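# Refit the band over guard and carton, carton level

## Task

Work the band back around the carton so it loops over both the corner guard and the box, squared up; when finished the guard must be seated where it belongs and the carton must sit flat.

## Robot and tools

Robot: two seven-joint Kinova Gen3 arms, left_arm and right_arm, each carrying a Robotiq 2F-85 two-finger gripper and a wrist camera (cam_left_wrist, cam_right_wrist, both 672x504). Bases in the scene frame: left_arm at (-0.025, +0.366, +0.013) m, right_arm at (+0.005, -0.266, +0.013) m. A camera stand is fixed behind the arms.

Frames. Scene frame: origin at table-top height midway between the nominal bases, +x out over the table, +y toward left_arm, +z up. Reported end_effector_position (metres) and end_effector_quat_wxyz are in this frame and may be off by a few cm. Gripper frame: fingers point along +z, pads close along y. end_effector_position is the spot between the pads when shut; fingertips stick out about 19 mm past it closed, 6 mm open. Offsets you command are along each arm's own Hand target axes, not scene axes.

Row layout (shared by execute_actions and move): one flat list of 16 numbers, each in [-1, 1], covering both arms even if one is idle: left dx, dy, dz, rx, ry, rz, left gripper position, left gripper speed, then the same eight for the right arm. dx..rz are an offset from that arm's Hand target as it stood when the action or move began; 1.0 = 0.6 m or 180 degrees; rx, ry, rz form a single rotation vector. Rows inside one action or one move list are all measured from that same start, not chained; but the next call starts from the new Hand target, so repeating an offset moves further. Six zeros re-request the current Hand target. Gripper position is absolute: +1 fully open (85 mm), 0 about 45 mm, -1 shut; the mapping is uneven, so check position_measured_pct (about 50 minus 50 x position number). Gripper speed: -1 about 20 mm/s, 0 about 85, +1 about 150; faster closes from a cm or more away grip harder. To keep a gripper unchanged, resend its last position and speed (a 0 is a real command). Grippers start open.

Tools.
- execute_actions(actions, cameras): actions is a list of actions; each action is up to 15 rows, one per 1/30 s step, the last row repeated if fewer; each action lasts 0.5 s. Images come back when actions is empty or cameras names them (["all"], names, or []).
- move(target, speed, blend, blocking, cameras): target is one 16-number row or a list of up to 15 rows, all offsets from the same starting Hand targets. Straight-line paths, finishing together, 0.5 s minimum, cut off at 10 s. speed in m/s, 0.002 to 0.5 (default 0.25); turning capped at twice that in rad/s and at most 0.873 rad/s. blend in metres rounds corners; 0 stops at each row. blocking=false returns after about 0.5 s while the move continues. No obstacle or arm avoidance. Result adds a move: line with the ending (done, off_target, moving, held, fault) and limits (paced = pose clipped, held = steps withheld).
- wait(seconds 0 to 10): robot holds its last command; a running move continues.
- stop: brakes a running move; fingers keep moving.
- zoom_image(camera, region [x0, y0, x1, y1] in pixels, at most 504 by 504) on the latest image.
- clear_fault(arm): clears a reported torque fault on left_arm or right_arm; costs one action.
- read_manual(section): licence text only.
- finished_scene(scene=1): ends the scene for good.

Results: Hand target (last commanded pose after clipping; the reference for the next offsets), end_effector position and quaternion, joint positions, velocities (may say within noise), joint torques, flange force along gripper axes (includes held weight; absent after row calls until a move or wait), Tool commands, step readings, and per gripper position_measured_pct, object_status (0 moving, 1 blocked while opening, 2 stopped on an object short of the command, 3 reached the command or pads met / soft grip) and motor_current_ma (about 1000 on a firm stop, near 0 in air). Hold the position number steady up to 1.3 s to read a stop.

Behaviour to know: commanded orientation is clipped to within 32 degrees of the current one each step; the gripper often stops short of its Hand target, so resend zeros or the remaining offset. Large wrist turns can swing the elbow. Arms are very stiff: a target a few mm past contact presses hard; back the target off past the gripper to release. Joint speed limits 1.39 and 1.22 rad/s. Torque fault if a joint exceeds 104.5 N m (first four) or 51.3 N m (wrist three), or strays over 5 degrees from plan; the arm freezes until clear_fault. Heat from holding loads, stretched poses or pushing at unreachable targets gives MOTOR HOT at 60 C and an over-temperature sag at 75 C. A clearance check holds commands that bring the arms too close, but not always.

Gripping: close to a position narrower than the part and keep it; release by opening a few mm wider than the part. Fingers stopped short reclose on their own if the part slips.

Avoid: anything falling or being left off the table (fails the task), drops, releasing moving parts, fast swings, hitting fixed or heavy objects, arm-to-arm contact or one gripper closing on the other's fingers, hard pushes, and squeezing hard on a part still resting on something. Loose parts may get nudged by outside pushes. The final arrangement must stay put without the robot holding it.

Each tool is called after "Emit:" as name(argument=value, ...), one argument or row to a line, values as JSON.

## Session

Emit:
execute_actions(
  actions=[],
)

Scene clock: 0.00 s.
left_arm: end_effector_position=(+0.2725, +0.4218, +0.2862) position_measured_pct=0.0 object_status=3 motor_current_ma=0 end_effector_quat_wxyz=(-0.141, +0.961, +0.135, +0.198) | right_arm: end_effector_position=(+0.3742, -0.0142, +0.1624) position_measured_pct=0.0 object_status=3 motor_current_ma=0 end_effector_quat_wxyz=(-0.057, -0.567, +0.805, -0.164)
Joint positions: left_arm=[-0.131 -0.213 0.208 2.268 -0.44 0.783 -0.97] | right_arm=[-0.825 0.603 -0.052 1.613 0.35 1.15 1.748]
Joint velocities: within noise
Joint torques (N m): no reading
Flange force (N): no reading
Hand target: left_arm +0.2725, +0.4218, +0.2862; -0.141, +0.961, +0.135, +0.198 | right_arm +0.3742, -0.0142, +0.1624; -0.057, -0.567, +0.805, -0.164
Tool commands: left_gripper/position=+1.0 left_gripper/speed=+1.0 right_gripper/position=+1.0 right_gripper/speed=+1.0

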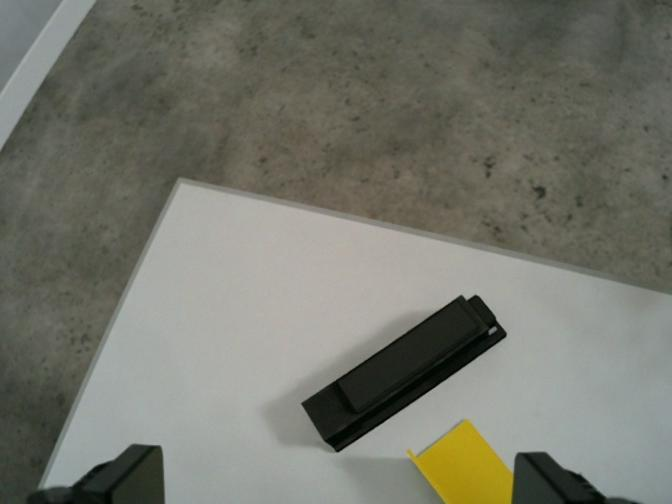

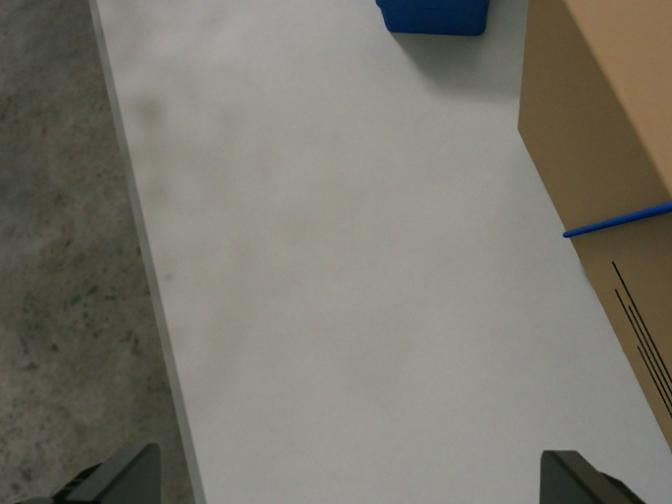

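Emit:
move(
  target=[-0.05, 0.3037, -0.5035, -0.0909, -0.1277, 0.0871, 1, 1, 0.551, -0.187, -0.152, 0, 0, 0, 1, 1],
  cameras=["all"],
)

Scene clock: 22.97 s.
left_arm: end_effector_position=(+0.1999, +0.1495, +0.5006) position_measured_pct=0.0 object_status=3 motor_current_ma=0 end_effector_quat_wxyz=(+0.000, +1.000, +0.000, +0.000) | right_arm: end_effector_position=(+0.3543, -0.3140, +0.3623) position_measured_pct=0.0 object_status=3 motor_current_ma=0 end_effector_quat_wxyz=(-0.057, -0.567, +0.805, -0.164)
Joint positions: left_arm=[0.17 0.014 0.56 1.256 -0.008 1.873 -0.868] | right_arm=[-0.392 0.032 0.152 1.743 0.352 1.365 2.486]
Joint torques (N m): left_arm=[-0.24 -9.94 -0.51 -8.63 0.15 -0.17 -0.44] | right_arm=[0.18 -9.53 0.47 -9.57 0.75 -0.22 0.04]
Flange force (N): left_arm=[5.3 8.8 -3.5] | right_arm=[-0.9 2.0 1.2]
Hand target: left_arm +0.1999, +0.1495, +0.5006; +0.000, +1.000, +0.000, +0.000 | right_arm +0.3543, -0.3140, +0.3623; -0.057, -0.567, +0.805, -0.164
Off the commanded pose: left_arm 0.000 m, 0 deg | right_arm 0.000 m, 0 deg.
move: done
camera_calibration:
cam_left_wrist: T_world_to_cam=[[0.0304225, -0.999252, -0.0238621, 0.154228], [-0.999403, -0.0300188, -0.0170976, 0.269462], [0.0163685, 0.024368, -0.999569, 0.639595], [0, 0, 0, 1]] pos_world=[0.25414, 0.146616, 0.647607]
cam_right_wrist: T_world_to_cam=[[-0.933061, 0.290089, -0.212712, 0.501798], [0.338689, 0.907684, -0.24779, 0.305414], [0.121194, -0.303246, -0.945174, 0.347587], [0, 0, 0, 1]] pos_world=[0.322642, -0.317381, 0.510947]

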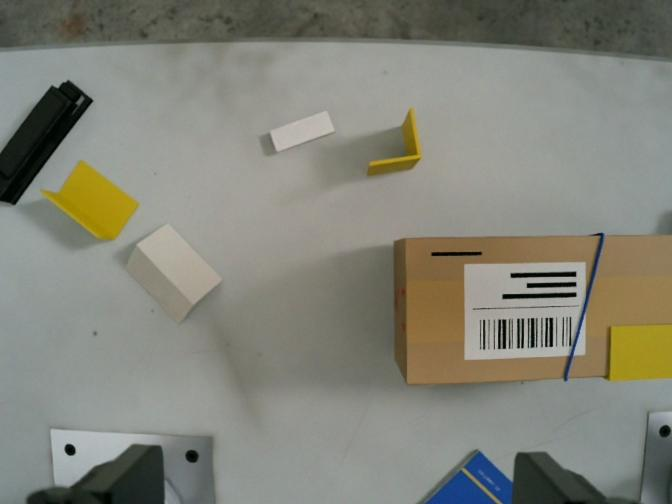

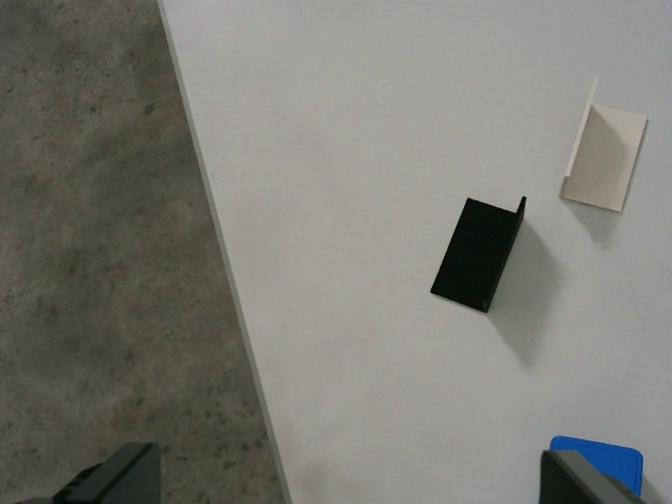

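Emit:
move(
  target=[0, -0.2, 0.25, -0.222, 0, 0, 1, 1, -0.1467, 0.339, -0.2713, 0.0426, -0.1227, -0.602, 1, 1],
  cameras=["all"],
)

Scene clock: 39.97 s.
left_arm: end_effector_position=(+0.1999, +0.2695, +0.3506) position_measured_pct=0.0 object_status=3 motor_current_ma=0 end_effector_quat_wxyz=(+0.342, +0.940, +0.000, +0.000) | right_arm: end_effector_position=(+0.1801, -0.1202, +0.4501) position_measured_pct=0.0 object_status=3 motor_current_ma=0 end_effector_quat_wxyz=(+0.000, +1.000, +0.000, +0.001)
Joint positions: left_arm=[-0.181 -0.092 -0.293 2.078 0.575 1.534 -2.201] | right_arm=[-0.808 -0.202 0 1.607 0.001 1.735 3.906]
Joint torques (N m): left_arm=[-0.31 -8.35 -0.67 -7.38 1.66 0.99 -0.46] | right_arm=[0.18 -5.23 0.23 -9.67 -0.19 -0.35 0.04]
Flange force (N): left_arm=[6.4 -0.8 1.1] | right_arm=[-1.2 -0.3 1.9]
Hand target: left_arm +0.1999, +0.2695, +0.3506; +0.342, +0.940, +0.000, +0.000 | right_arm +0.1801, -0.1202, +0.4501; +0.000, +1.000, +0.000, +0.001
Off the commanded pose: left_arm 0.000 m, 0 deg | right_arm 0.000 m, 0 deg.
move: done
camera_calibration:
cam_left_wrist: T_world_to_cam=[[0.0307585, -0.781207, 0.623513, -0.0151841], [-0.999401, -0.0339376, 0.00678048, 0.263212], [0.0158636, -0.623348, -0.781783, 0.58502], [0, 0, 0, 1]] pos_world=[0.254241, 0.361742, 0.465042]
cam_right_wrist: T_world_to_cam=[[0.00773325, -0.99985, -0.0154857, -0.111553], [-0.999448, -0.00822877, 0.0321946, 0.21518], [-0.0323172, 0.0152282, -0.999362, 0.600697], [0, 0, 0, 1]] pos_world=[0.235336, -0.118913, 0.591658]

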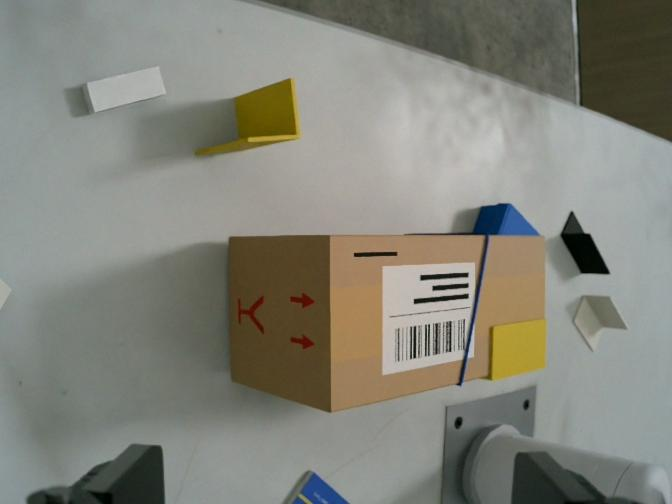

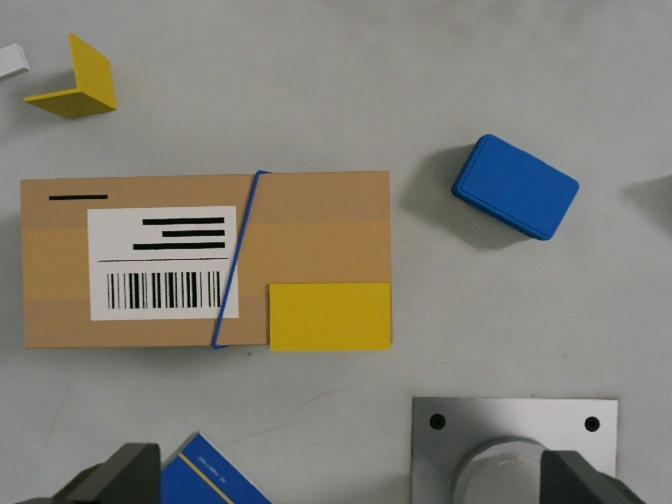

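Emit:
zoom_image(
  camera="cam_left_wrist",
  region=[380, 180, 600, 400],
)

Emit:
zoom_image(
  camera="cam_right_wrist",
  region=[190, 150, 410, 370],
)

Scaled by 2.291.

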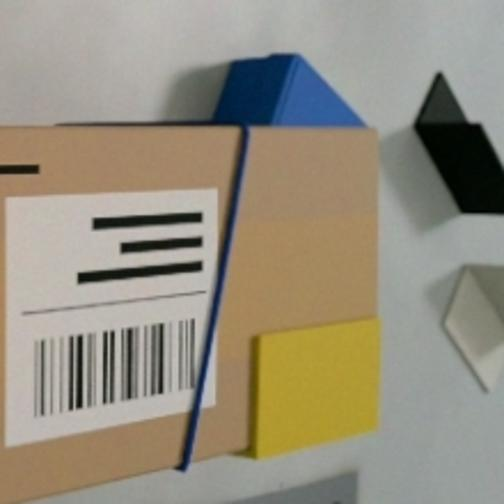

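Scaled by 2.291.

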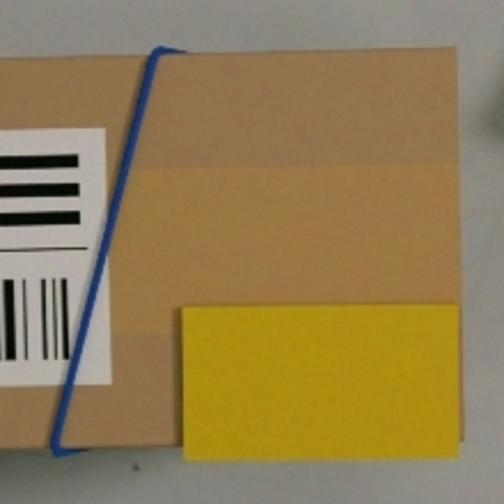

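Emit:
move(
  target=[-0.233, 0.2335, 0.370, 0.219, 0.1257, 0.0457, 1, 1, 0.4, -0.1167, 0.383, 0, -0.25, 0, 1, 1],
  cameras=["all"],
)

Scene clock: 68.87 s.
left_arm: end_effector_position=(+0.0599, +0.0197, +0.2704) position_measured_pct=0.0 object_status=3 motor_current_ma=0 end_effector_quat_wxyz=(+0.000, +0.979, +0.000, +0.204) | right_arm: end_effector_position=(+0.4204, -0.0503, +0.2205) position_measured_pct=0.0 object_status=3 motor_current_ma=0 end_effector_quat_wxyz=(+0.000, +0.924, +0.000, -0.382)
Joint positions: left_arm=[-0.409 -0.83 1.293 1.937 0.516 1.205 -0.83] | right_arm=[-0.423 1.047 0.179 0.755 -0.4 2.099 4.376]
Joint torques (N m): left_arm=[-0.31 8.21 -6.84 -6.99 -0.59 -1.08 -0.51] | right_arm=[0.15 -24.95 0.97 -7.42 -0.78 1.65 0.07]
Flange force (N): left_arm=[1.4 -0.8 -1.8] | right_arm=[-0.2 0.4 2.0]
Hand target: left_arm +0.0599, +0.0196, +0.2704; +0.000, +0.979, +0.000, +0.204 | right_arm +0.4204, -0.0503, +0.2205; +0.000, +0.924, +0.000, -0.382
Off the commanded pose: left_arm 0.000 m, 0 deg | right_arm 0.000 m, 0 deg.
move: done
camera_calibration:
cam_left_wrist: T_world_to_cam=[[0.037551, -0.999245, -0.0099638, 0.0190524], [-0.909004, -0.0300147, -0.415705, 0.22409], [0.415092, 0.0246673, -0.909445, 0.366809], [0, 0, 0, 1]] pos_world=[0.0507237, 0.0167159, 0.426938]
cam_right_wrist: T_world_to_cam=[[-0.00556065, -0.999844, -0.016769, -0.0411701], [-0.684004, -0.00842964, 0.729429, 0.17687], [-0.729457, 0.0155262, -0.683851, 0.601514], [0, 0, 0, 1]] pos_world=[0.55953, -0.0490119, 0.281641]

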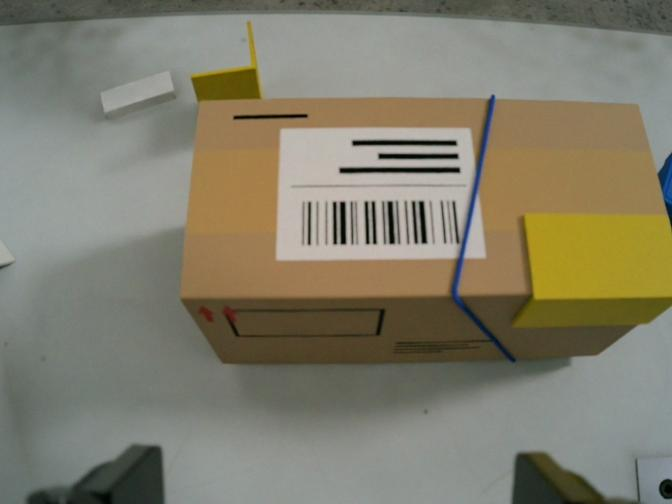

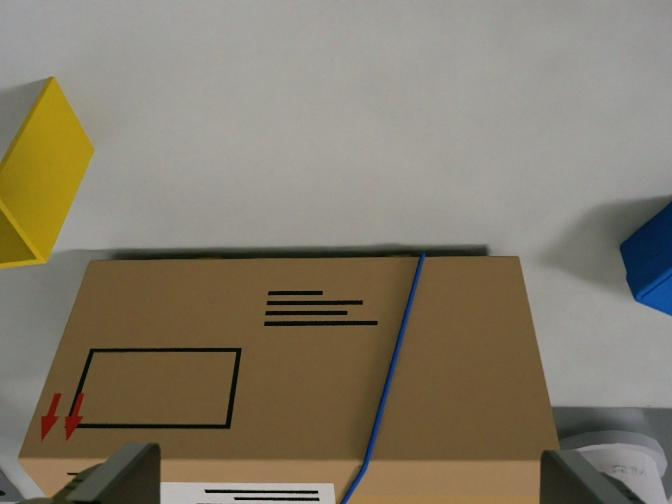

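Emit:
zoom_image(
  camera="cam_right_wrist",
  region=[320, 200, 560, 320],
)

Emit:
zoom_image(
  camera="cam_left_wrist",
  region=[420, 250, 660, 400],
)

Emit:
zoom_image(
  camera="cam_right_wrist",
  region=[60, 200, 320, 320],
)

Scaled by 2.100.

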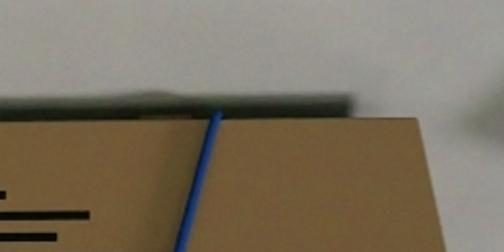

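Scaled by 2.100.

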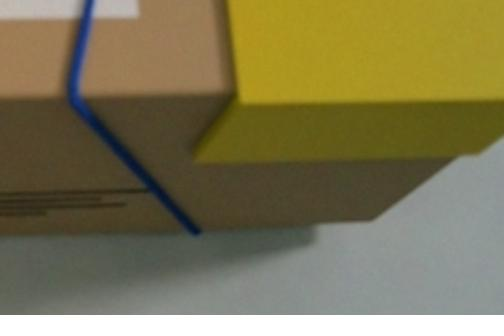

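Scaled by 1.938.

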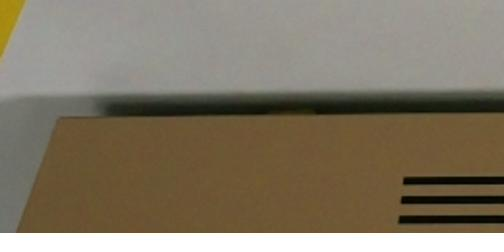

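Emit:
move(
  target=[0.188, -0.35, 0.0275, -0.301, -0.1208, -0.0629, 1, 1, -0.3275, -0.0217, 0.2568, 0, 0.25, 0, -0.6, 1],
  cameras=["all"],
)

Scene clock: 103.57 s.
left_arm: end_effector_position=(+0.1700, +0.2296, +0.3005) position_measured_pct=0.0 object_status=3 motor_current_ma=0 end_effector_quat_wxyz=(+0.461, +0.887, +0.000, +0.000) | right_arm: end_effector_position=(+0.1724, -0.0371, +0.2503) position_measured_pct=80.1 object_status=3 motor_current_ma=0 end_effector_quat_wxyz=(+0.000, +1.000, +0.000, +0.001)
Joint positions: left_arm=[-0.06 0.076 -0.596 2.364 0.724 1.495 -2.629] | right_arm=[-1.116 0.02 0.088 2.072 -0.001 1.048 3.685]
Joint torques (N m): left_arm=[-0.3 -8.91 -0.69 -4.45 1.34 2.03 -0.58] | right_arm=[0.19 -8.56 0.36 -8.52 -0.16 -0.31 0.04]
Flange force (N): left_arm=[6.1 -4.1 1.8] | right_arm=[-1.4 0.1 1.3]
Hand target: left_arm +0.1700, +0.2296, +0.3005; +0.461, +0.887, +0.000, +0.000 | right_arm +0.1724, -0.0371, +0.2503; +0.000, +1.000, +0.000, +0.001
Off the commanded pose: left_arm 0.000 m, 0 deg | right_arm 0.000 m, 0 deg.
move: done
camera_calibration:
cam_left_wrist: T_world_to_cam=[[0.0310961, -0.593312, 0.804372, -0.111869], [-0.999389, -0.0313055, 0.015544, 0.229087], [0.0159589, -0.804364, -0.593923, 0.506542], [0, 0, 0, 1]] pos_world=[0.224342, 0.348243, 0.38727]
cam_right_wrist: T_world_to_cam=[[0.00783098, -0.999848, -0.0155878, -0.0314817], [-0.999447, -0.00832971, 0.0321916, 0.214597], [-0.0323165, 0.0153271, -0.99936, 0.399513], [0, 0, 0, 1]] pos_world=[0.227636, -0.0358128, 0.391858]

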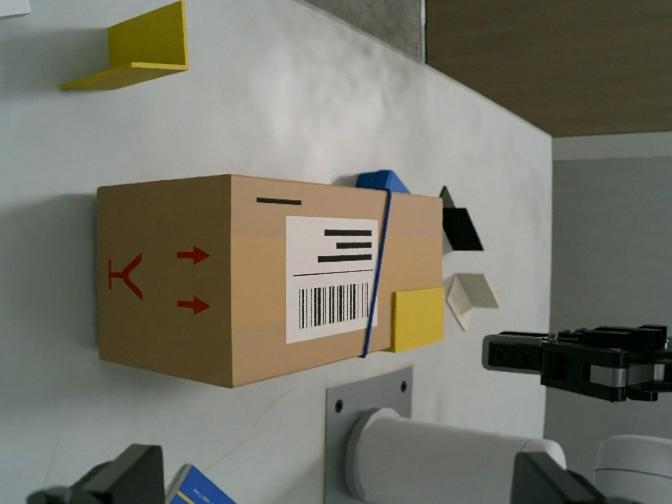

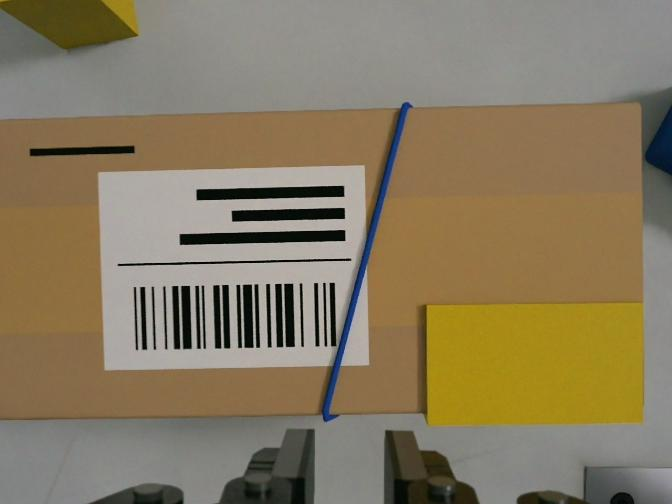

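Emit:
move(
  target=[0, 0, 0, 0, 0, 0, 1, 1, 0, -0.01, 0.1338, 0, 0, 0.0806, -0.6, -1],
  cameras=["all"],
)

Scene clock: 112.67 s.
left_arm: end_effector_position=(+0.1700, +0.2296, +0.3005) position_measured_pct=0.0 object_status=3 motor_current_ma=0 end_effector_quat_wxyz=(+0.461, +0.887, +0.000, +0.000) | right_arm: end_effector_position=(+0.1725, -0.0311, +0.1700) position_measured_pct=80.1 object_status=3 motor_current_ma=0 end_effector_quat_wxyz=(+0.000, +0.992, -0.127, +0.001)
Joint positions: left_arm=[-0.06 0.076 -0.596 2.364 0.724 1.495 -2.629] | right_arm=[-1.126 0.175 0.098 2.222 -0.024 0.746 3.447]
Joint torques (N m): left_arm=[-0.35 -8.88 -0.73 -4.45 1.33 2.05 -0.57] | right_arm=[0.16 -9.91 0.52 -6.73 -0.27 -0.31 0.06]
Flange force (N): left_arm=[6.1 -3.8 2.1] | right_arm=[-1.3 0.5 0.9]
Hand target: left_arm +0.1700, +0.2296, +0.3005; +0.461, +0.887, +0.000, +0.000 | right_arm +0.1725, -0.0311, +0.1700; +0.000, +0.992, -0.127, +0.001
Off the commanded pose: left_arm 0.000 m, 0 deg | right_arm 0.000 m, 0 deg.
move: done
camera_calibration:
cam_left_wrist: T_world_to_cam=[[0.0310961, -0.593312, 0.804372, -0.111869], [-0.999389, -0.0313055, 0.015544, 0.229087], [0.0159589, -0.804364, -0.593923, 0.506542], [0, 0, 0, 1]] pos_world=[0.224342, 0.348243, 0.38727]
cam_right_wrist: T_world_to_cam=[[-0.242893, -0.969924, -0.0158221, 0.0175705], [-0.969665, 0.242303, 0.0322181, 0.220029], [-0.0274154, 0.0231677, -0.999356, 0.318675], [0, 0, 0, 1]] pos_world=[0.226359, -0.0436545, 0.311659]

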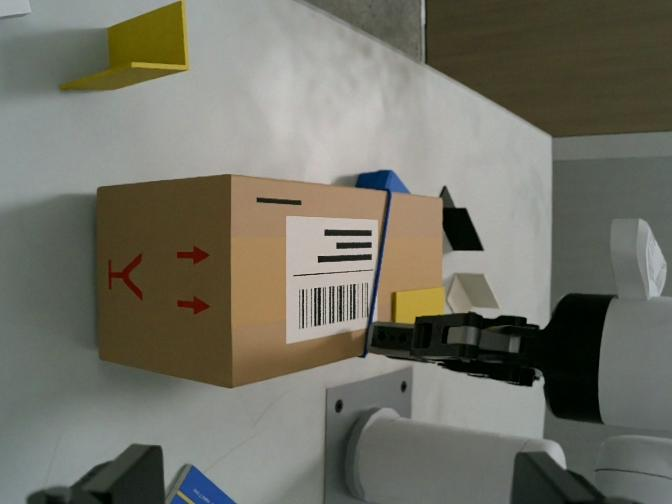

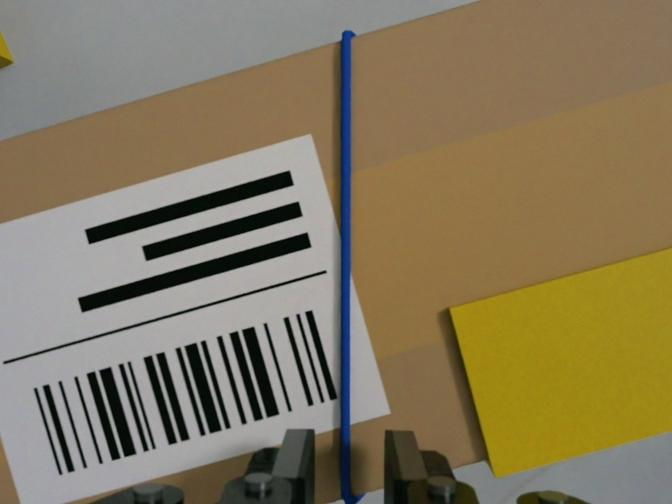

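Emit:
move(
  target=[0, 0, 0, 0, 0, 0, 1, 1, 0, 0.0017, 0.015, 0, 0, 0, -0.6, -1],
  speed=0.03,
  cameras=["cam_right_wrist"],
)

Emit:
move(
  target=[0, 0, 0, 0, 0, 0, 1, 1, 0, 0, 0.0035, 0, 0, 0, -0.6, -1],
  speed=0.01,
)

Scene clock: 118.13 s.
left_arm: end_effector_position=(+0.1700, +0.2296, +0.3005) position_measured_pct=0.0 object_status=3 motor_current_ma=0 end_effector_quat_wxyz=(+0.461, +0.887, +0.000, +0.000) | right_arm: end_effector_position=(+0.1723, -0.0321, +0.1610) position_measured_pct=80.1 object_status=3 motor_current_ma=0 end_effector_quat_wxyz=(+0.000, +0.992, -0.127, +0.001)
Joint positions: left_arm=[-0.06 0.076 -0.596 2.364 0.724 1.495 -2.629] | right_arm=[-1.124 0.193 0.097 2.24 -0.027 0.709 3.452]
Joint torques (N m): left_arm=[-0.35 -8.88 -0.71 -4.45 1.35 2.04 -0.57] | right_arm=[0.17 -10.08 0.59 -6.45 -0.2 -0.33 0.08]
Flange force (N): left_arm=[6.1 -3.9 1.9] | right_arm=[-1.3 0.2 0.9]
Hand target: left_arm +0.1700, +0.2296, +0.3005; +0.461, +0.887, +0.000, +0.000 | right_arm +0.1723, -0.0321, +0.1610; +0.000, +0.992, -0.127, +0.001
Off the commanded pose: left_arm 0.000 m, 0 deg | right_arm 0.000 m, 0 deg.
move: done
camera_calibration:
cam_right_wrist: T_world_to_cam=[[-0.242988, -0.9699, -0.0158199, 0.0164072], [-0.969642, 0.242397, 0.0322203, 0.220268], [-0.0274158, 0.0231688, -0.999356, 0.309696], [0, 0, 0, 1]] pos_world=[0.226059, -0.0446544, 0.302659]
Images, in order (width x height): cam_right_wrist 672x504.

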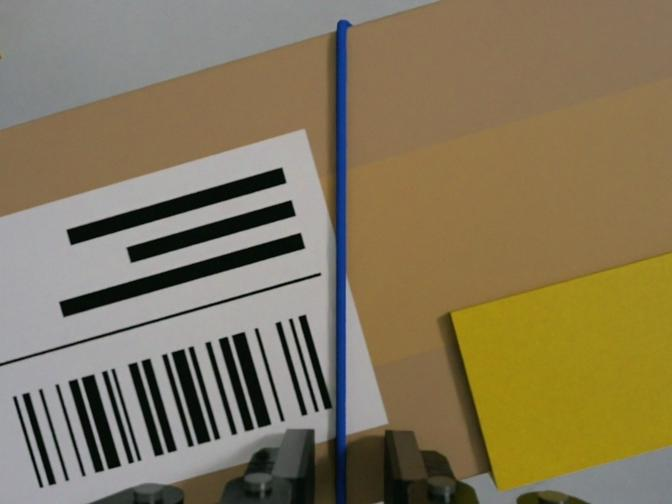

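Scene clock: 118.83 s.
left_arm: end_effector_position=(+0.1700, +0.2296, +0.3005) position_measured_pct=0.0 object_status=3 motor_current_ma=0 end_effector_quat_wxyz=(+0.461, +0.887, +0.000, +0.000) | right_arm: end_effector_position=(+0.1723, -0.0321, +0.1590) position_measured_pct=80.1 object_status=3 motor_current_ma=0 end_effector_quat_wxyz=(+0.000, +0.992, -0.126, +0.001)
Joint positions: left_arm=[-0.06 0.076 -0.596 2.364 0.724 1.495 -2.629] | right_arm=[-1.123 0.198 0.097 2.243 -0.028 0.701 3.453]
Joint torques (N m): left_arm=[-0.3 -8.88 -0.7 -4.46 1.34 2.04 -0.54] | right_arm=[0.4 5.27 0.65 -2.72 0.14 -5.48 0.03]
Flange force (N): left_arm=[6.0 -4.1 1.9] | right_arm=[-7.6 15.2 -61.6]
Hand target: left_arm +0.1700, +0.2296, +0.3005; +0.461, +0.887, +0.000, +0.000 | right_arm +0.1723, -0.0321, +0.1589; +0.000, +0.992, -0.127, +0.001
Off the commanded pose: left_arm 0.000 m, 0 deg | right_arm 0.000 m, 0 deg.
move: done

Emit:
move(
  target=[0, 0, 0, 0, 0, 0, 1, 1, 0, 0, -0.0025, 0, 0, 0, -0.6, -1],
  speed=0.02,
  cameras=["cam_right_wrist"],
)

Scene clock: 120.53 s.
left_arm: end_effector_position=(+0.1700, +0.2296, +0.3005) position_measured_pct=0.0 object_status=3 motor_current_ma=0 end_effector_quat_wxyz=(+0.461, +0.887, +0.000, +0.000) | right_arm: end_effector_position=(+0.1723, -0.0321, +0.1604) position_measured_pct=80.1 object_status=3 motor_current_ma=0 end_effector_quat_wxyz=(+0.000, +0.992, -0.127, +0.001)
Joint positions: left_arm=[-0.06 0.076 -0.596 2.364 0.724 1.495 -2.629] | right_arm=[-1.123 0.194 0.097 2.241 -0.027 0.707 3.452]
Joint torques (N m): left_arm=[-0.32 -8.87 -0.75 -4.44 1.33 2.03 -0.56] | right_arm=[0.18 -9.98 0.54 -6.41 -0.18 -0.32 0.06]
Flange force (N): left_arm=[6.1 -3.9 1.9] | right_arm=[-1.3 0.4 0.6]
Hand target: left_arm +0.1700, +0.2296, +0.3005; +0.461, +0.887, +0.000, +0.000 | right_arm +0.1723, -0.0321, +0.1604; +0.000, +0.992, -0.127, +0.001
Off the commanded pose: left_arm 0.000 m, 0 deg | right_arm 0.000 m, 0 deg.
move: done
camera_calibration:
cam_right_wrist: T_world_to_cam=[[-0.242986, -0.969902, -0.015723, 0.0163659], [-0.969642, 0.242399, 0.032196, 0.220298], [-0.0274158, 0.0230688, -0.999358, 0.308992], [0, 0, 0, 1]] pos_world=[0.226059, -0.0446549, 0.301959]
Images, in order (width x height): cam_right_wrist 672x504.

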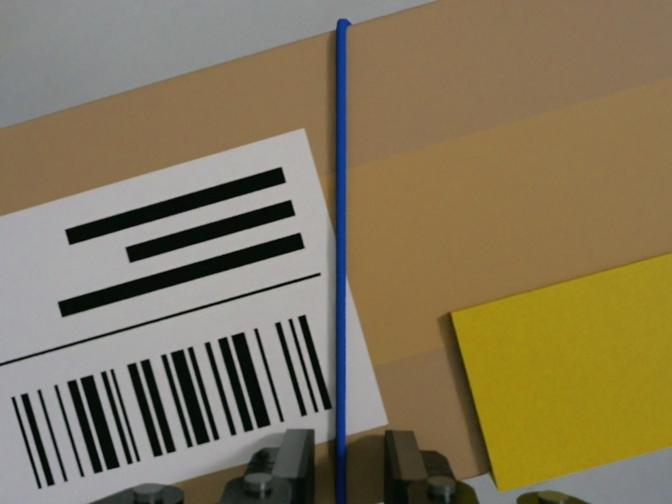

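Emit:
move(
  target=[0, 0, 0, 0, 0, 0, 1, 1, 0, 0, 0, 0, 0, 0, -0.97, -1],
  speed=0.02,
  cameras=["all"],
)

Scene clock: 123.60 s.
left_arm: end_effector_position=(+0.1700, +0.2296, +0.3005) position_measured_pct=0.0 object_status=3 motor_current_ma=0 end_effector_quat_wxyz=(+0.461, +0.887, +0.000, +0.000) | right_arm: end_effector_position=(+0.1723, -0.0321, +0.1604) position_measured_pct=98.3 object_status=0 motor_current_ma=330 end_effector_quat_wxyz=(+0.000, +0.992, -0.127, +0.001)
Joint positions: left_arm=[-0.06 0.076 -0.596 2.364 0.724 1.495 -2.629] | right_arm=[-1.123 0.194 0.097 2.241 -0.027 0.707 3.452]
Joint torques (N m): left_arm=[-0.32 -8.85 -0.68 -4.46 1.34 2.03 -0.57] | right_arm=[0.22 -9.43 0.59 -5.49 -0.14 0.01 0.1]
Flange force (N): left_arm=[6.0 -3.9 1.9] | right_arm=[-1.2 -0.8 -0.9]
Hand target: left_arm +0.1700, +0.2296, +0.3005; +0.461, +0.887, +0.000, +0.000 | right_arm +0.1723, -0.0321, +0.1604; +0.000, +0.992, -0.127, +0.001
Off the commanded pose: left_arm 0.000 m, 0 deg | right_arm 0.000 m, 0 deg.
move: done
camera_calibration:
cam_left_wrist: T_world_to_cam=[[0.0310961, -0.593312, 0.804372, -0.111869], [-0.999389, -0.0313055, 0.015544, 0.229087], [0.0159589, -0.804364, -0.593923, 0.506542], [0, 0, 0, 1]] pos_world=[0.224342, 0.348243, 0.38727]
cam_right_wrist: T_world_to_cam=[[-0.242988, -0.9699, -0.0158199, 0.0163977], [-0.969642, 0.242397, 0.0322203, 0.220288], [-0.0274158, 0.0231688, -0.999356, 0.309096], [0, 0, 0, 1]] pos_world=[0.226059, -0.0446544, 0.302059]

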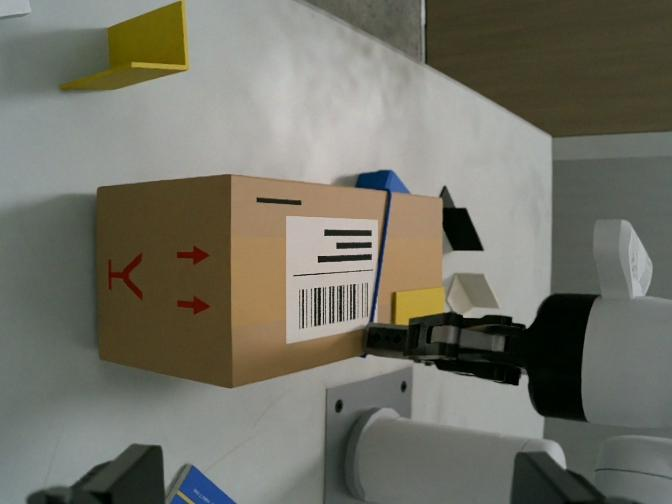

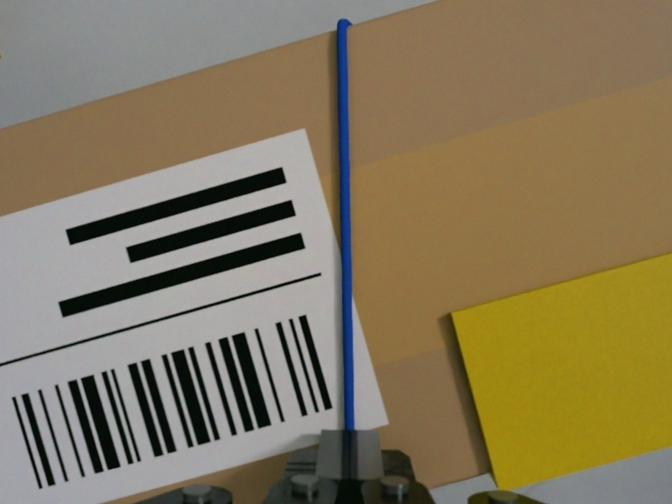

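Emit:
move(
  target=[0, 0, 0, 0, 0, 0, 1, 1, 0, 0, -0.0167, 0, 0, 0, -0.97, -1],
  speed=0.03,
  cameras=["all"],
)

Scene clock: 125.33 s.
left_arm: end_effector_position=(+0.1700, +0.2296, +0.3005) position_measured_pct=0.0 object_status=3 motor_current_ma=0 end_effector_quat_wxyz=(+0.461, +0.887, +0.000, +0.000) | right_arm: end_effector_position=(+0.1723, -0.0321, +0.1704) position_measured_pct=98.3 object_status=3 motor_current_ma=340 end_effector_quat_wxyz=(+0.000, +0.992, -0.126, +0.001)
Joint positions: left_arm=[-0.06 0.076 -0.596 2.364 0.724 1.495 -2.629] | right_arm=[-1.126 0.172 0.098 2.224 -0.023 0.747 3.448]
Joint torques (N m): left_arm=[-0.3 -8.86 -0.74 -4.44 1.34 2.06 -0.58] | right_arm=[0.22 -10.52 0.62 -7.42 -0.14 -0.42 0.04]
Flange force (N): left_arm=[6.1 -3.8 2.0] | right_arm=[-1.5 0.8 3.2]
Hand target: left_arm +0.1700, +0.2296, +0.3005; +0.461, +0.887, +0.000, +0.000 | right_arm +0.1723, -0.0321, +0.1704; +0.000, +0.992, -0.126, +0.001
Off the commanded pose: left_arm 0.000 m, 0 deg | right_arm 0.000 m, 0 deg.
move: done
camera_calibration:
cam_left_wrist: T_world_to_cam=[[0.0310961, -0.593312, 0.804372, -0.111869], [-0.999389, -0.0313055, 0.015544, 0.229087], [0.0159589, -0.804364, -0.593923, 0.506542], [0, 0, 0, 1]] pos_world=[0.224342, 0.348243, 0.38727]
cam_right_wrist: T_world_to_cam=[[-0.242893, -0.969924, -0.0158221, 0.0165341], [-0.969665, 0.242303, 0.0322181, 0.219967], [-0.0274154, 0.0231677, -0.999356, 0.31909], [0, 0, 0, 1]] pos_world=[0.226059, -0.0446545, 0.312059]

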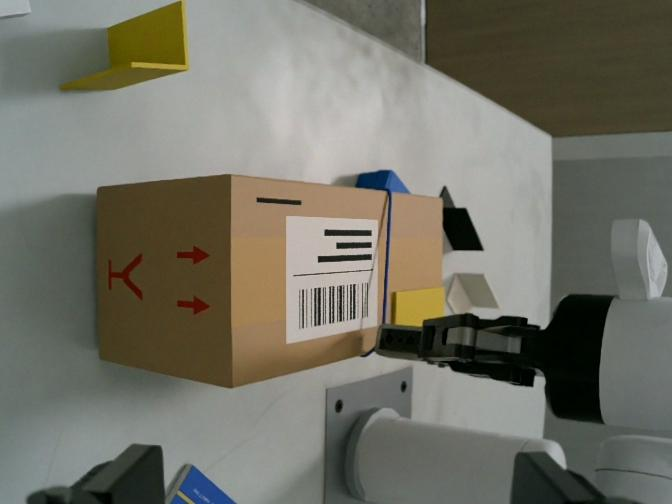

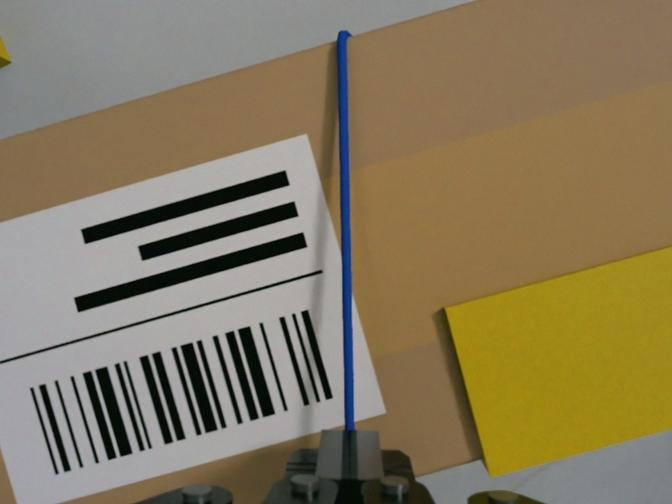

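Emit:
move(
  target=[0, 0, 0, 0, 0, 0, 1, 1, -0.0484, 0.0126, -0.02, 0, 0, 0, -0.97, -1],
  speed=0.05,
  cameras=["all"],
)

Scene clock: 132.60 s.
left_arm: end_effector_position=(+0.1700, +0.2296, +0.3005) position_measured_pct=0.0 object_status=3 motor_current_ma=0 end_effector_quat_wxyz=(+0.461, +0.887, +0.000, +0.000) | right_arm: end_effector_position=(+0.1423, -0.0321, +0.1824) position_measured_pct=98.3 object_status=3 motor_current_ma=340 end_effector_quat_wxyz=(+0.000, +0.992, -0.127, +0.001)
Joint positions: left_arm=[-0.06 0.076 -0.596 2.364 0.724 1.495 -2.629] | right_arm=[-1.196 0.111 0.066 2.245 -0.009 0.786 3.336]
Joint torques (N m): left_arm=[-0.34 -8.87 -0.73 -4.47 1.33 2.04 -0.56] | right_arm=[0.17 -8.92 0.49 -6.95 -0.19 -0.3 0.08]
Flange force (N): left_arm=[6.1 -3.9 2.1] | right_arm=[-1.5 0.4 0.9]
Hand target: left_arm +0.1700, +0.2296, +0.3005; +0.461, +0.887, +0.000, +0.000 | right_arm +0.1423, -0.0321, +0.1824; +0.000, +0.992, -0.126, +0.001
Off the commanded pose: left_arm 0.000 m, 0 deg | right_arm 0.000 m, 0 deg.
move: done
camera_calibration:
cam_left_wrist: T_world_to_cam=[[0.0310961, -0.593312, 0.804372, -0.111869], [-0.999389, -0.0313055, 0.015544, 0.229087], [0.0159589, -0.804364, -0.593923, 0.506542], [0, 0, 0, 1]] pos_world=[0.224342, 0.348243, 0.38727]
cam_right_wrist: T_world_to_cam=[[-0.242891, -0.969924, -0.0158221, 0.00933813], [-0.969666, 0.242301, 0.0322181, 0.190518], [-0.0274154, 0.0231676, -0.999356, 0.330162], [0, 0, 0, 1]] pos_world=[0.196059, -0.0447545, 0.323959]

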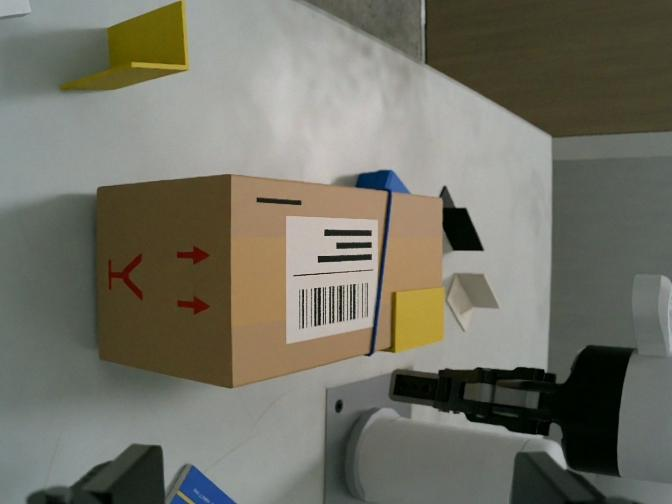

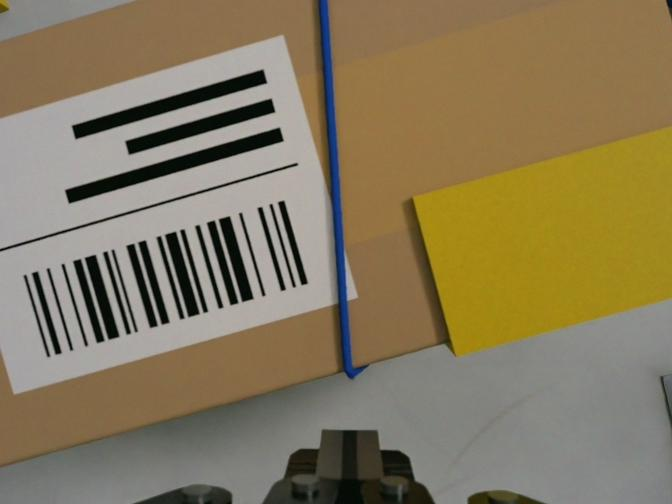

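Emit:
move(
  target=[0, 0, 0, 0, 0, 0, 1, 1, 0.0468, -0.0053, 0.0233, 0, 0, -0.019, -0.6, 1],
  speed=0.1,
  cameras=["cam_right_wrist"],
)

Scene clock: 139.37 s.
left_arm: end_effector_position=(+0.1700, +0.2296, +0.3005) position_measured_pct=0.0 object_status=3 motor_current_ma=0 end_effector_quat_wxyz=(+0.461, +0.887, +0.000, +0.000) | right_arm: end_effector_position=(+0.1703, -0.0361, +0.1684) position_measured_pct=80.1 object_status=3 motor_current_ma=0 end_effector_quat_wxyz=(+0.000, +0.995, -0.097, +0.001)
Joint positions: left_arm=[-0.06 0.076 -0.596 2.364 0.724 1.495 -2.629] | right_arm=[-1.12 0.167 0.093 2.239 -0.022 0.736 3.506]
Joint torques (N m): left_arm=[-0.34 -8.9 -0.74 -4.45 1.33 2.03 -0.56] | right_arm=[0.12 -9.69 0.52 -6.68 -0.18 -0.31 0.04]
Flange force (N): left_arm=[6.2 -4.0 2.0] | right_arm=[-1.1 0.5 1.0]
Hand target: left_arm +0.1700, +0.2296, +0.3005; +0.461, +0.887, +0.000, +0.000 | right_arm +0.1703, -0.0361, +0.1684; +0.000, +0.995, -0.097, +0.001
Off the commanded pose: left_arm 0.000 m, 0 deg | right_arm 0.000 m, 0 deg.
move: done
camera_calibration:
cam_right_wrist: T_world_to_cam=[[-0.184639, -0.98268, -0.0157394, 0.00171908], [-0.982388, 0.184069, 0.0321262, 0.21912], [-0.0286727, 0.0213939, -0.99936, 0.317274], [0, 0, 0, 1]] pos_world=[0.224675, -0.0454316, 0.310059]
Images, in order (width x height): cam_right_wrist 672x504.

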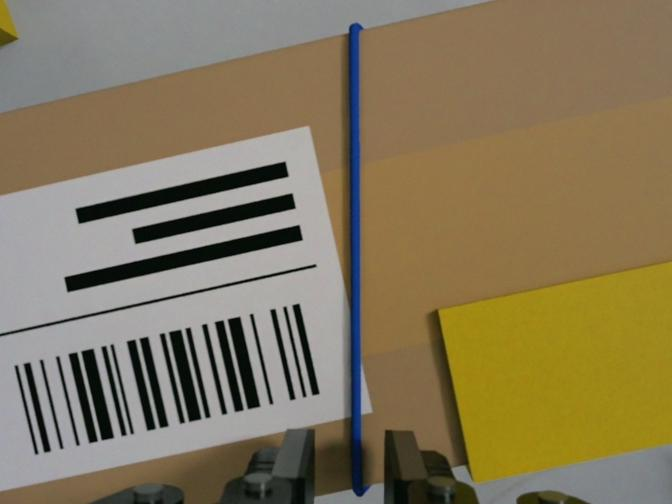

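Emit:
move(
  target=[
    [0, 0, 0, 0, 0, 0, 1, 1, 0, -0.001, 0.0133, 0, 0, 0, -0.6, -1],
    [0, 0, 0, 0, 0, 0, 1, 1, 0, -0.001, 0.0133, 0, 0, 0, -1, -1],
  ],
  speed=0.03,
)

Scene clock: 142.13 s.
left_arm: end_effector_position=(+0.1700, +0.2296, +0.3005) position_measured_pct=0.0 object_status=3 motor_current_ma=0 end_effector_quat_wxyz=(+0.461, +0.887, +0.000, +0.000) | right_arm: end_effector_position=(+0.1704, -0.0355, +0.1604) position_measured_pct=98.3 object_status=0 motor_current_ma=470 end_effector_quat_wxyz=(+0.000, +0.995, -0.097, +0.001)
Joint positions: left_arm=[-0.06 0.076 -0.596 2.364 0.724 1.495 -2.629] | right_arm=[-1.119 0.186 0.092 2.251 -0.025 0.704 3.509]
Joint torques (N m): left_arm=[-0.33 -8.88 -0.76 -4.44 1.34 2.01 -0.56] | right_arm=[0.14 -6.01 0.5 -6.16 -0.14 -2.15 0.02]
Flange force (N): left_arm=[6.2 -3.9 1.9] | right_arm=[-3.4 5.5 -16.0]
Hand target: left_arm +0.1700, +0.2296, +0.3005; +0.461, +0.887, +0.000, +0.000 | right_arm +0.1704, -0.0355, +0.1604; +0.000, +0.995, -0.097, +0.001
Off the commanded pose: left_arm 0.000 m, 0 deg | right_arm 0.000 m, 0 deg.
move: done

Emit:
wait(
  seconds=0.7,
)

Scene clock: 143.33 s.
left_arm: end_effector_position=(+0.1700, +0.2296, +0.3005) position_measured_pct=0.0 object_status=3 motor_current_ma=0 end_effector_quat_wxyz=(+0.461, +0.887, +0.000, +0.000) | right_arm: end_effector_position=(+0.1704, -0.0355, +0.1604) position_measured_pct=98.7 object_status=3 motor_current_ma=1000 end_effector_quat_wxyz=(+0.000, +0.995, -0.097, +0.001)
Joint positions: left_arm=[-0.06 0.076 -0.596 2.364 0.724 1.495 -2.629] | right_arm=[-1.119 0.186 0.092 2.251 -0.025 0.704 3.509]
Joint torques (N m): left_arm=[-0.31 -8.9 -0.72 -4.47 1.34 2.04 -0.56] | right_arm=[0.15 -5.85 0.49 -6.13 -0.14 -2.17 0.03]
Flange force (N): left_arm=[6.1 -4.1 2.0] | right_arm=[-3.5 5.7 -16.5]
Hand target: left_arm +0.1700, +0.2296, +0.3005; +0.461, +0.887, +0.000, +0.000 | right_arm +0.1704, -0.0355, +0.1604; +0.000, +0.995, -0.097, +0.001
Tool commands: left_gripper/position=+1.0 left_gripper/speed=+1.0 right_gripper/position=-1.0 right_gripper/speed=-1.0
Off the commanded pose: left_arm 0.000 m, 0 deg | right_arm 0.000 m, 0 deg.
wait: 0.70 s; at rest from the start

Emit:
move(
  target=[
    [0, 0, 0, 0, 0, 0, 1, 1, 0, 0, -0.02, 0, 0, 0, -1, -1],
    [0, 0, 0, 0, 0, 0, 1, 1, -0.0213, 0.0042, -0.0283, 0, 0, 0, -1, -1],
  ],
  speed=0.03,
  blend=0.005,
  cameras=["all"],
)

Scene clock: 146.27 s.
left_arm: end_effector_position=(+0.1700, +0.2296, +0.3005) position_measured_pct=0.0 object_status=3 motor_current_ma=0 end_effector_quat_wxyz=(+0.461, +0.887, +0.000, +0.000) | right_arm: end_effector_position=(+0.1574, -0.0355, +0.1774) position_measured_pct=98.7 object_status=3 motor_current_ma=1000 end_effector_quat_wxyz=(+0.000, +0.995, -0.097, +0.001)
Joint positions: left_arm=[-0.06 0.076 -0.596 2.364 0.724 1.495 -2.629] | right_arm=[-1.152 0.133 0.08 2.241 -0.014 0.768 3.456]
Joint torques (N m): left_arm=[-0.32 -8.86 -0.72 -4.47 1.33 2.05 -0.57] | right_arm=[0.17 -9.29 0.48 -6.9 -0.18 -0.34 0.05]
Flange force (N): left_arm=[6.0 -3.9 2.0] | right_arm=[-1.3 0.3 1.0]
Hand target: left_arm +0.1700, +0.2296, +0.3005; +0.461, +0.887, +0.000, +0.000 | right_arm +0.1573, -0.0355, +0.1774; +0.000, +0.995, -0.097, +0.001
Off the commanded pose: left_arm 0.000 m, 0 deg | right_arm 0.000 m, 0 deg.
move: done
camera_calibration:
cam_left_wrist: T_world_to_cam=[[0.0310961, -0.593312, 0.804372, -0.111869], [-0.999389, -0.0313055, 0.015544, 0.229087], [0.0159589, -0.804364, -0.593923, 0.506542], [0, 0, 0, 1]] pos_world=[0.224342, 0.348243, 0.38727]
cam_right_wrist: T_world_to_cam=[[-0.184639, -0.98268, -0.0157394, 0.0000685026], [-0.982388, 0.184069, 0.0321262, 0.206047], [-0.0286727, 0.0213939, -0.99936, 0.325886], [0, 0, 0, 1]] pos_world=[0.211775, -0.0448316, 0.319059]

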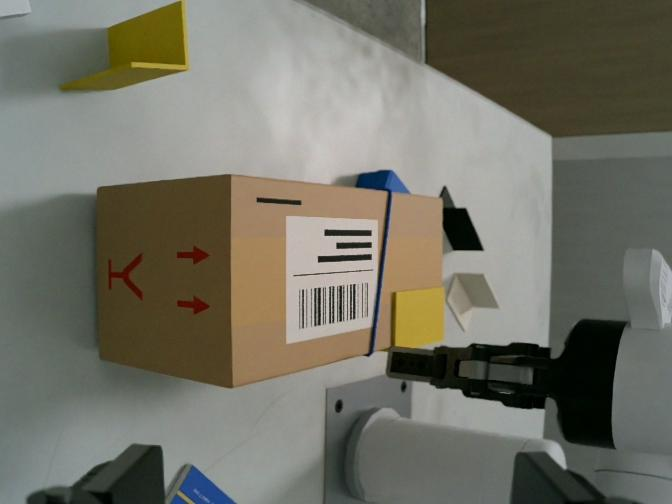

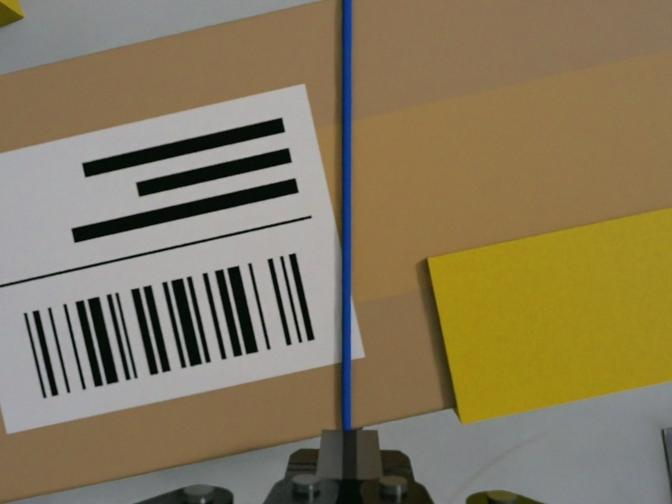

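Emit:
move(
  target=[0, 0, 0, 0, 0, 0, 1, 1, 0.0208, -0.0041, 0.0157, 0, 0, 0, -0.6, 1],
  speed=0.1,
  cameras=["cam_right_wrist"],
)

Scene clock: 163.60 s.
left_arm: end_effector_position=(+0.1700, +0.2296, +0.3005) position_measured_pct=0.0 object_status=3 motor_current_ma=0 end_effector_quat_wxyz=(+0.461, +0.887, +0.000, +0.000) | right_arm: end_effector_position=(+0.1701, -0.0355, +0.1680) position_measured_pct=80.1 object_status=3 motor_current_ma=0 end_effector_quat_wxyz=(+0.000, +0.995, -0.097, +0.001)
Joint positions: left_arm=[-0.06 0.076 -0.596 2.364 0.724 1.495 -2.629] | right_arm=[-1.121 0.169 0.092 2.239 -0.022 0.734 3.505]
Joint torques (N m): left_arm=[-0.32 -8.91 -0.69 -4.45 1.36 2.05 -0.57] | right_arm=[0.21 -9.72 0.52 -6.66 -0.21 -0.34 0.08]
Flange force (N): left_arm=[6.1 -4.1 1.9] | right_arm=[-1.5 0.3 0.8]
Hand target: left_arm +0.1700, +0.2296, +0.3005; +0.461, +0.887, +0.000, +0.000 | right_arm +0.1701, -0.0355, +0.1680; +0.000, +0.995, -0.097, +0.001
Off the commanded pose: left_arm 0.000 m, 0 deg | right_arm 0.000 m, 0 deg.
move: done
camera_calibration:
cam_right_wrist: T_world_to_cam=[[-0.184639, -0.98268, -0.0157394, 0.00226546], [-0.982388, 0.184069, 0.0321262, 0.218826], [-0.0286727, 0.0213939, -0.99936, 0.316856], [0, 0, 0, 1]] pos_world=[0.224475, -0.0448316, 0.309659]
Images, in order (width x height): cam_right_wrist 672x504.

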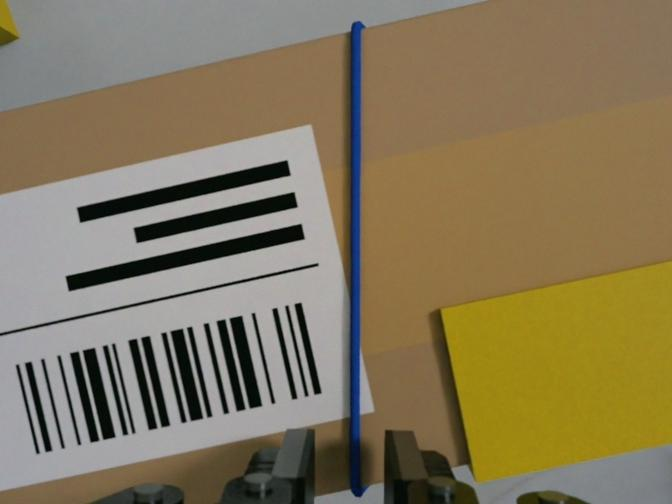

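Emit:
move(
  target=[
    [0, 0, 0, 0, 0, 0, 1, 1, 0, 0.0023, 0.0131, 0, 0, 0, -0.6, -1],
    [0, 0, 0, 0, 0, 0, 1, 1, 0, 0.0023, 0.0131, 0, 0, 0, -0.97, -1],
    [0, 0, 0, 0, 0, 0, 1, 1, 0, 0.0023, 0.0048, 0, 0, 0, -0.97, -1],
  ],
  speed=0.03,
  cameras=["all"],
)

Scene clock: 167.93 s.
left_arm: end_effector_position=(+0.1700, +0.2296, +0.3005) position_measured_pct=0.0 object_status=3 motor_current_ma=0 end_effector_quat_wxyz=(+0.461, +0.887, +0.000, +0.000) | right_arm: end_effector_position=(+0.1698, -0.0369, +0.1651) position_measured_pct=98.3 object_status=3 motor_current_ma=340 end_effector_quat_wxyz=(+0.000, +0.995, -0.097, +0.001)
Joint positions: left_arm=[-0.06 0.076 -0.596 2.364 0.724 1.495 -2.629] | right_arm=[-1.12 0.173 0.092 2.247 -0.023 0.722 3.508]
Joint torques (N m): left_arm=[-0.34 -8.88 -0.73 -4.47 1.34 2.02 -0.55] | right_arm=[-0.08 -10.54 0.29 -7.43 -0.38 -0.47 0.04]
Flange force (N): left_arm=[6.1 -4.0 2.0] | right_arm=[-0.7 1.2 3.6]
Hand target: left_arm +0.1700, +0.2296, +0.3005; +0.461, +0.887, +0.000, +0.000 | right_arm +0.1698, -0.0369, +0.1651; +0.000, +0.995, -0.097, +0.001
Off the commanded pose: left_arm 0.000 m, 0 deg | right_arm 0.000 m, 0 deg.
move: done
camera_calibration:
cam_left_wrist: T_world_to_cam=[[0.0310961, -0.593312, 0.804372, -0.111869], [-0.999389, -0.0313055, 0.015544, 0.229087], [0.0159589, -0.804364, -0.593923, 0.506542], [0, 0, 0, 1]] pos_world=[0.224342, 0.348243, 0.38727]
cam_right_wrist: T_world_to_cam=[[-0.184638, -0.982681, -0.0157209, 0.000801145], [-0.982385, 0.184067, 0.0322244, 0.218949], [-0.0287726, 0.0213938, -0.999357, 0.314003], [0, 0, 0, 1]] pos_world=[0.224274, -0.0462316, 0.306759]

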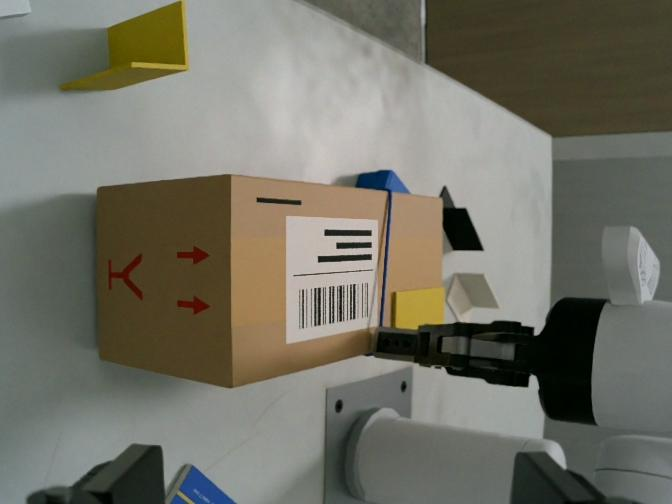

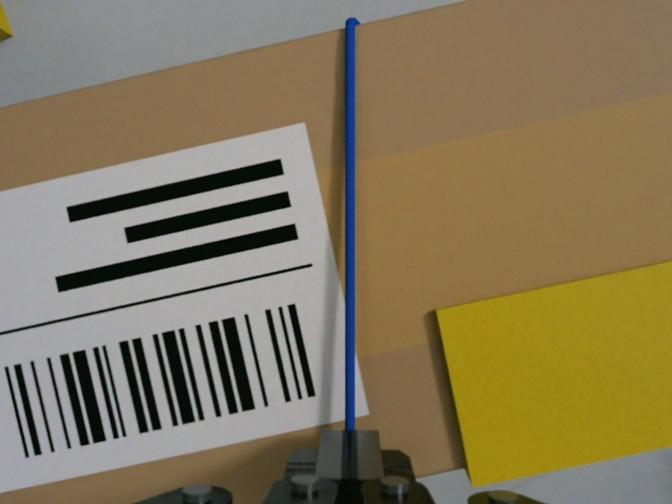

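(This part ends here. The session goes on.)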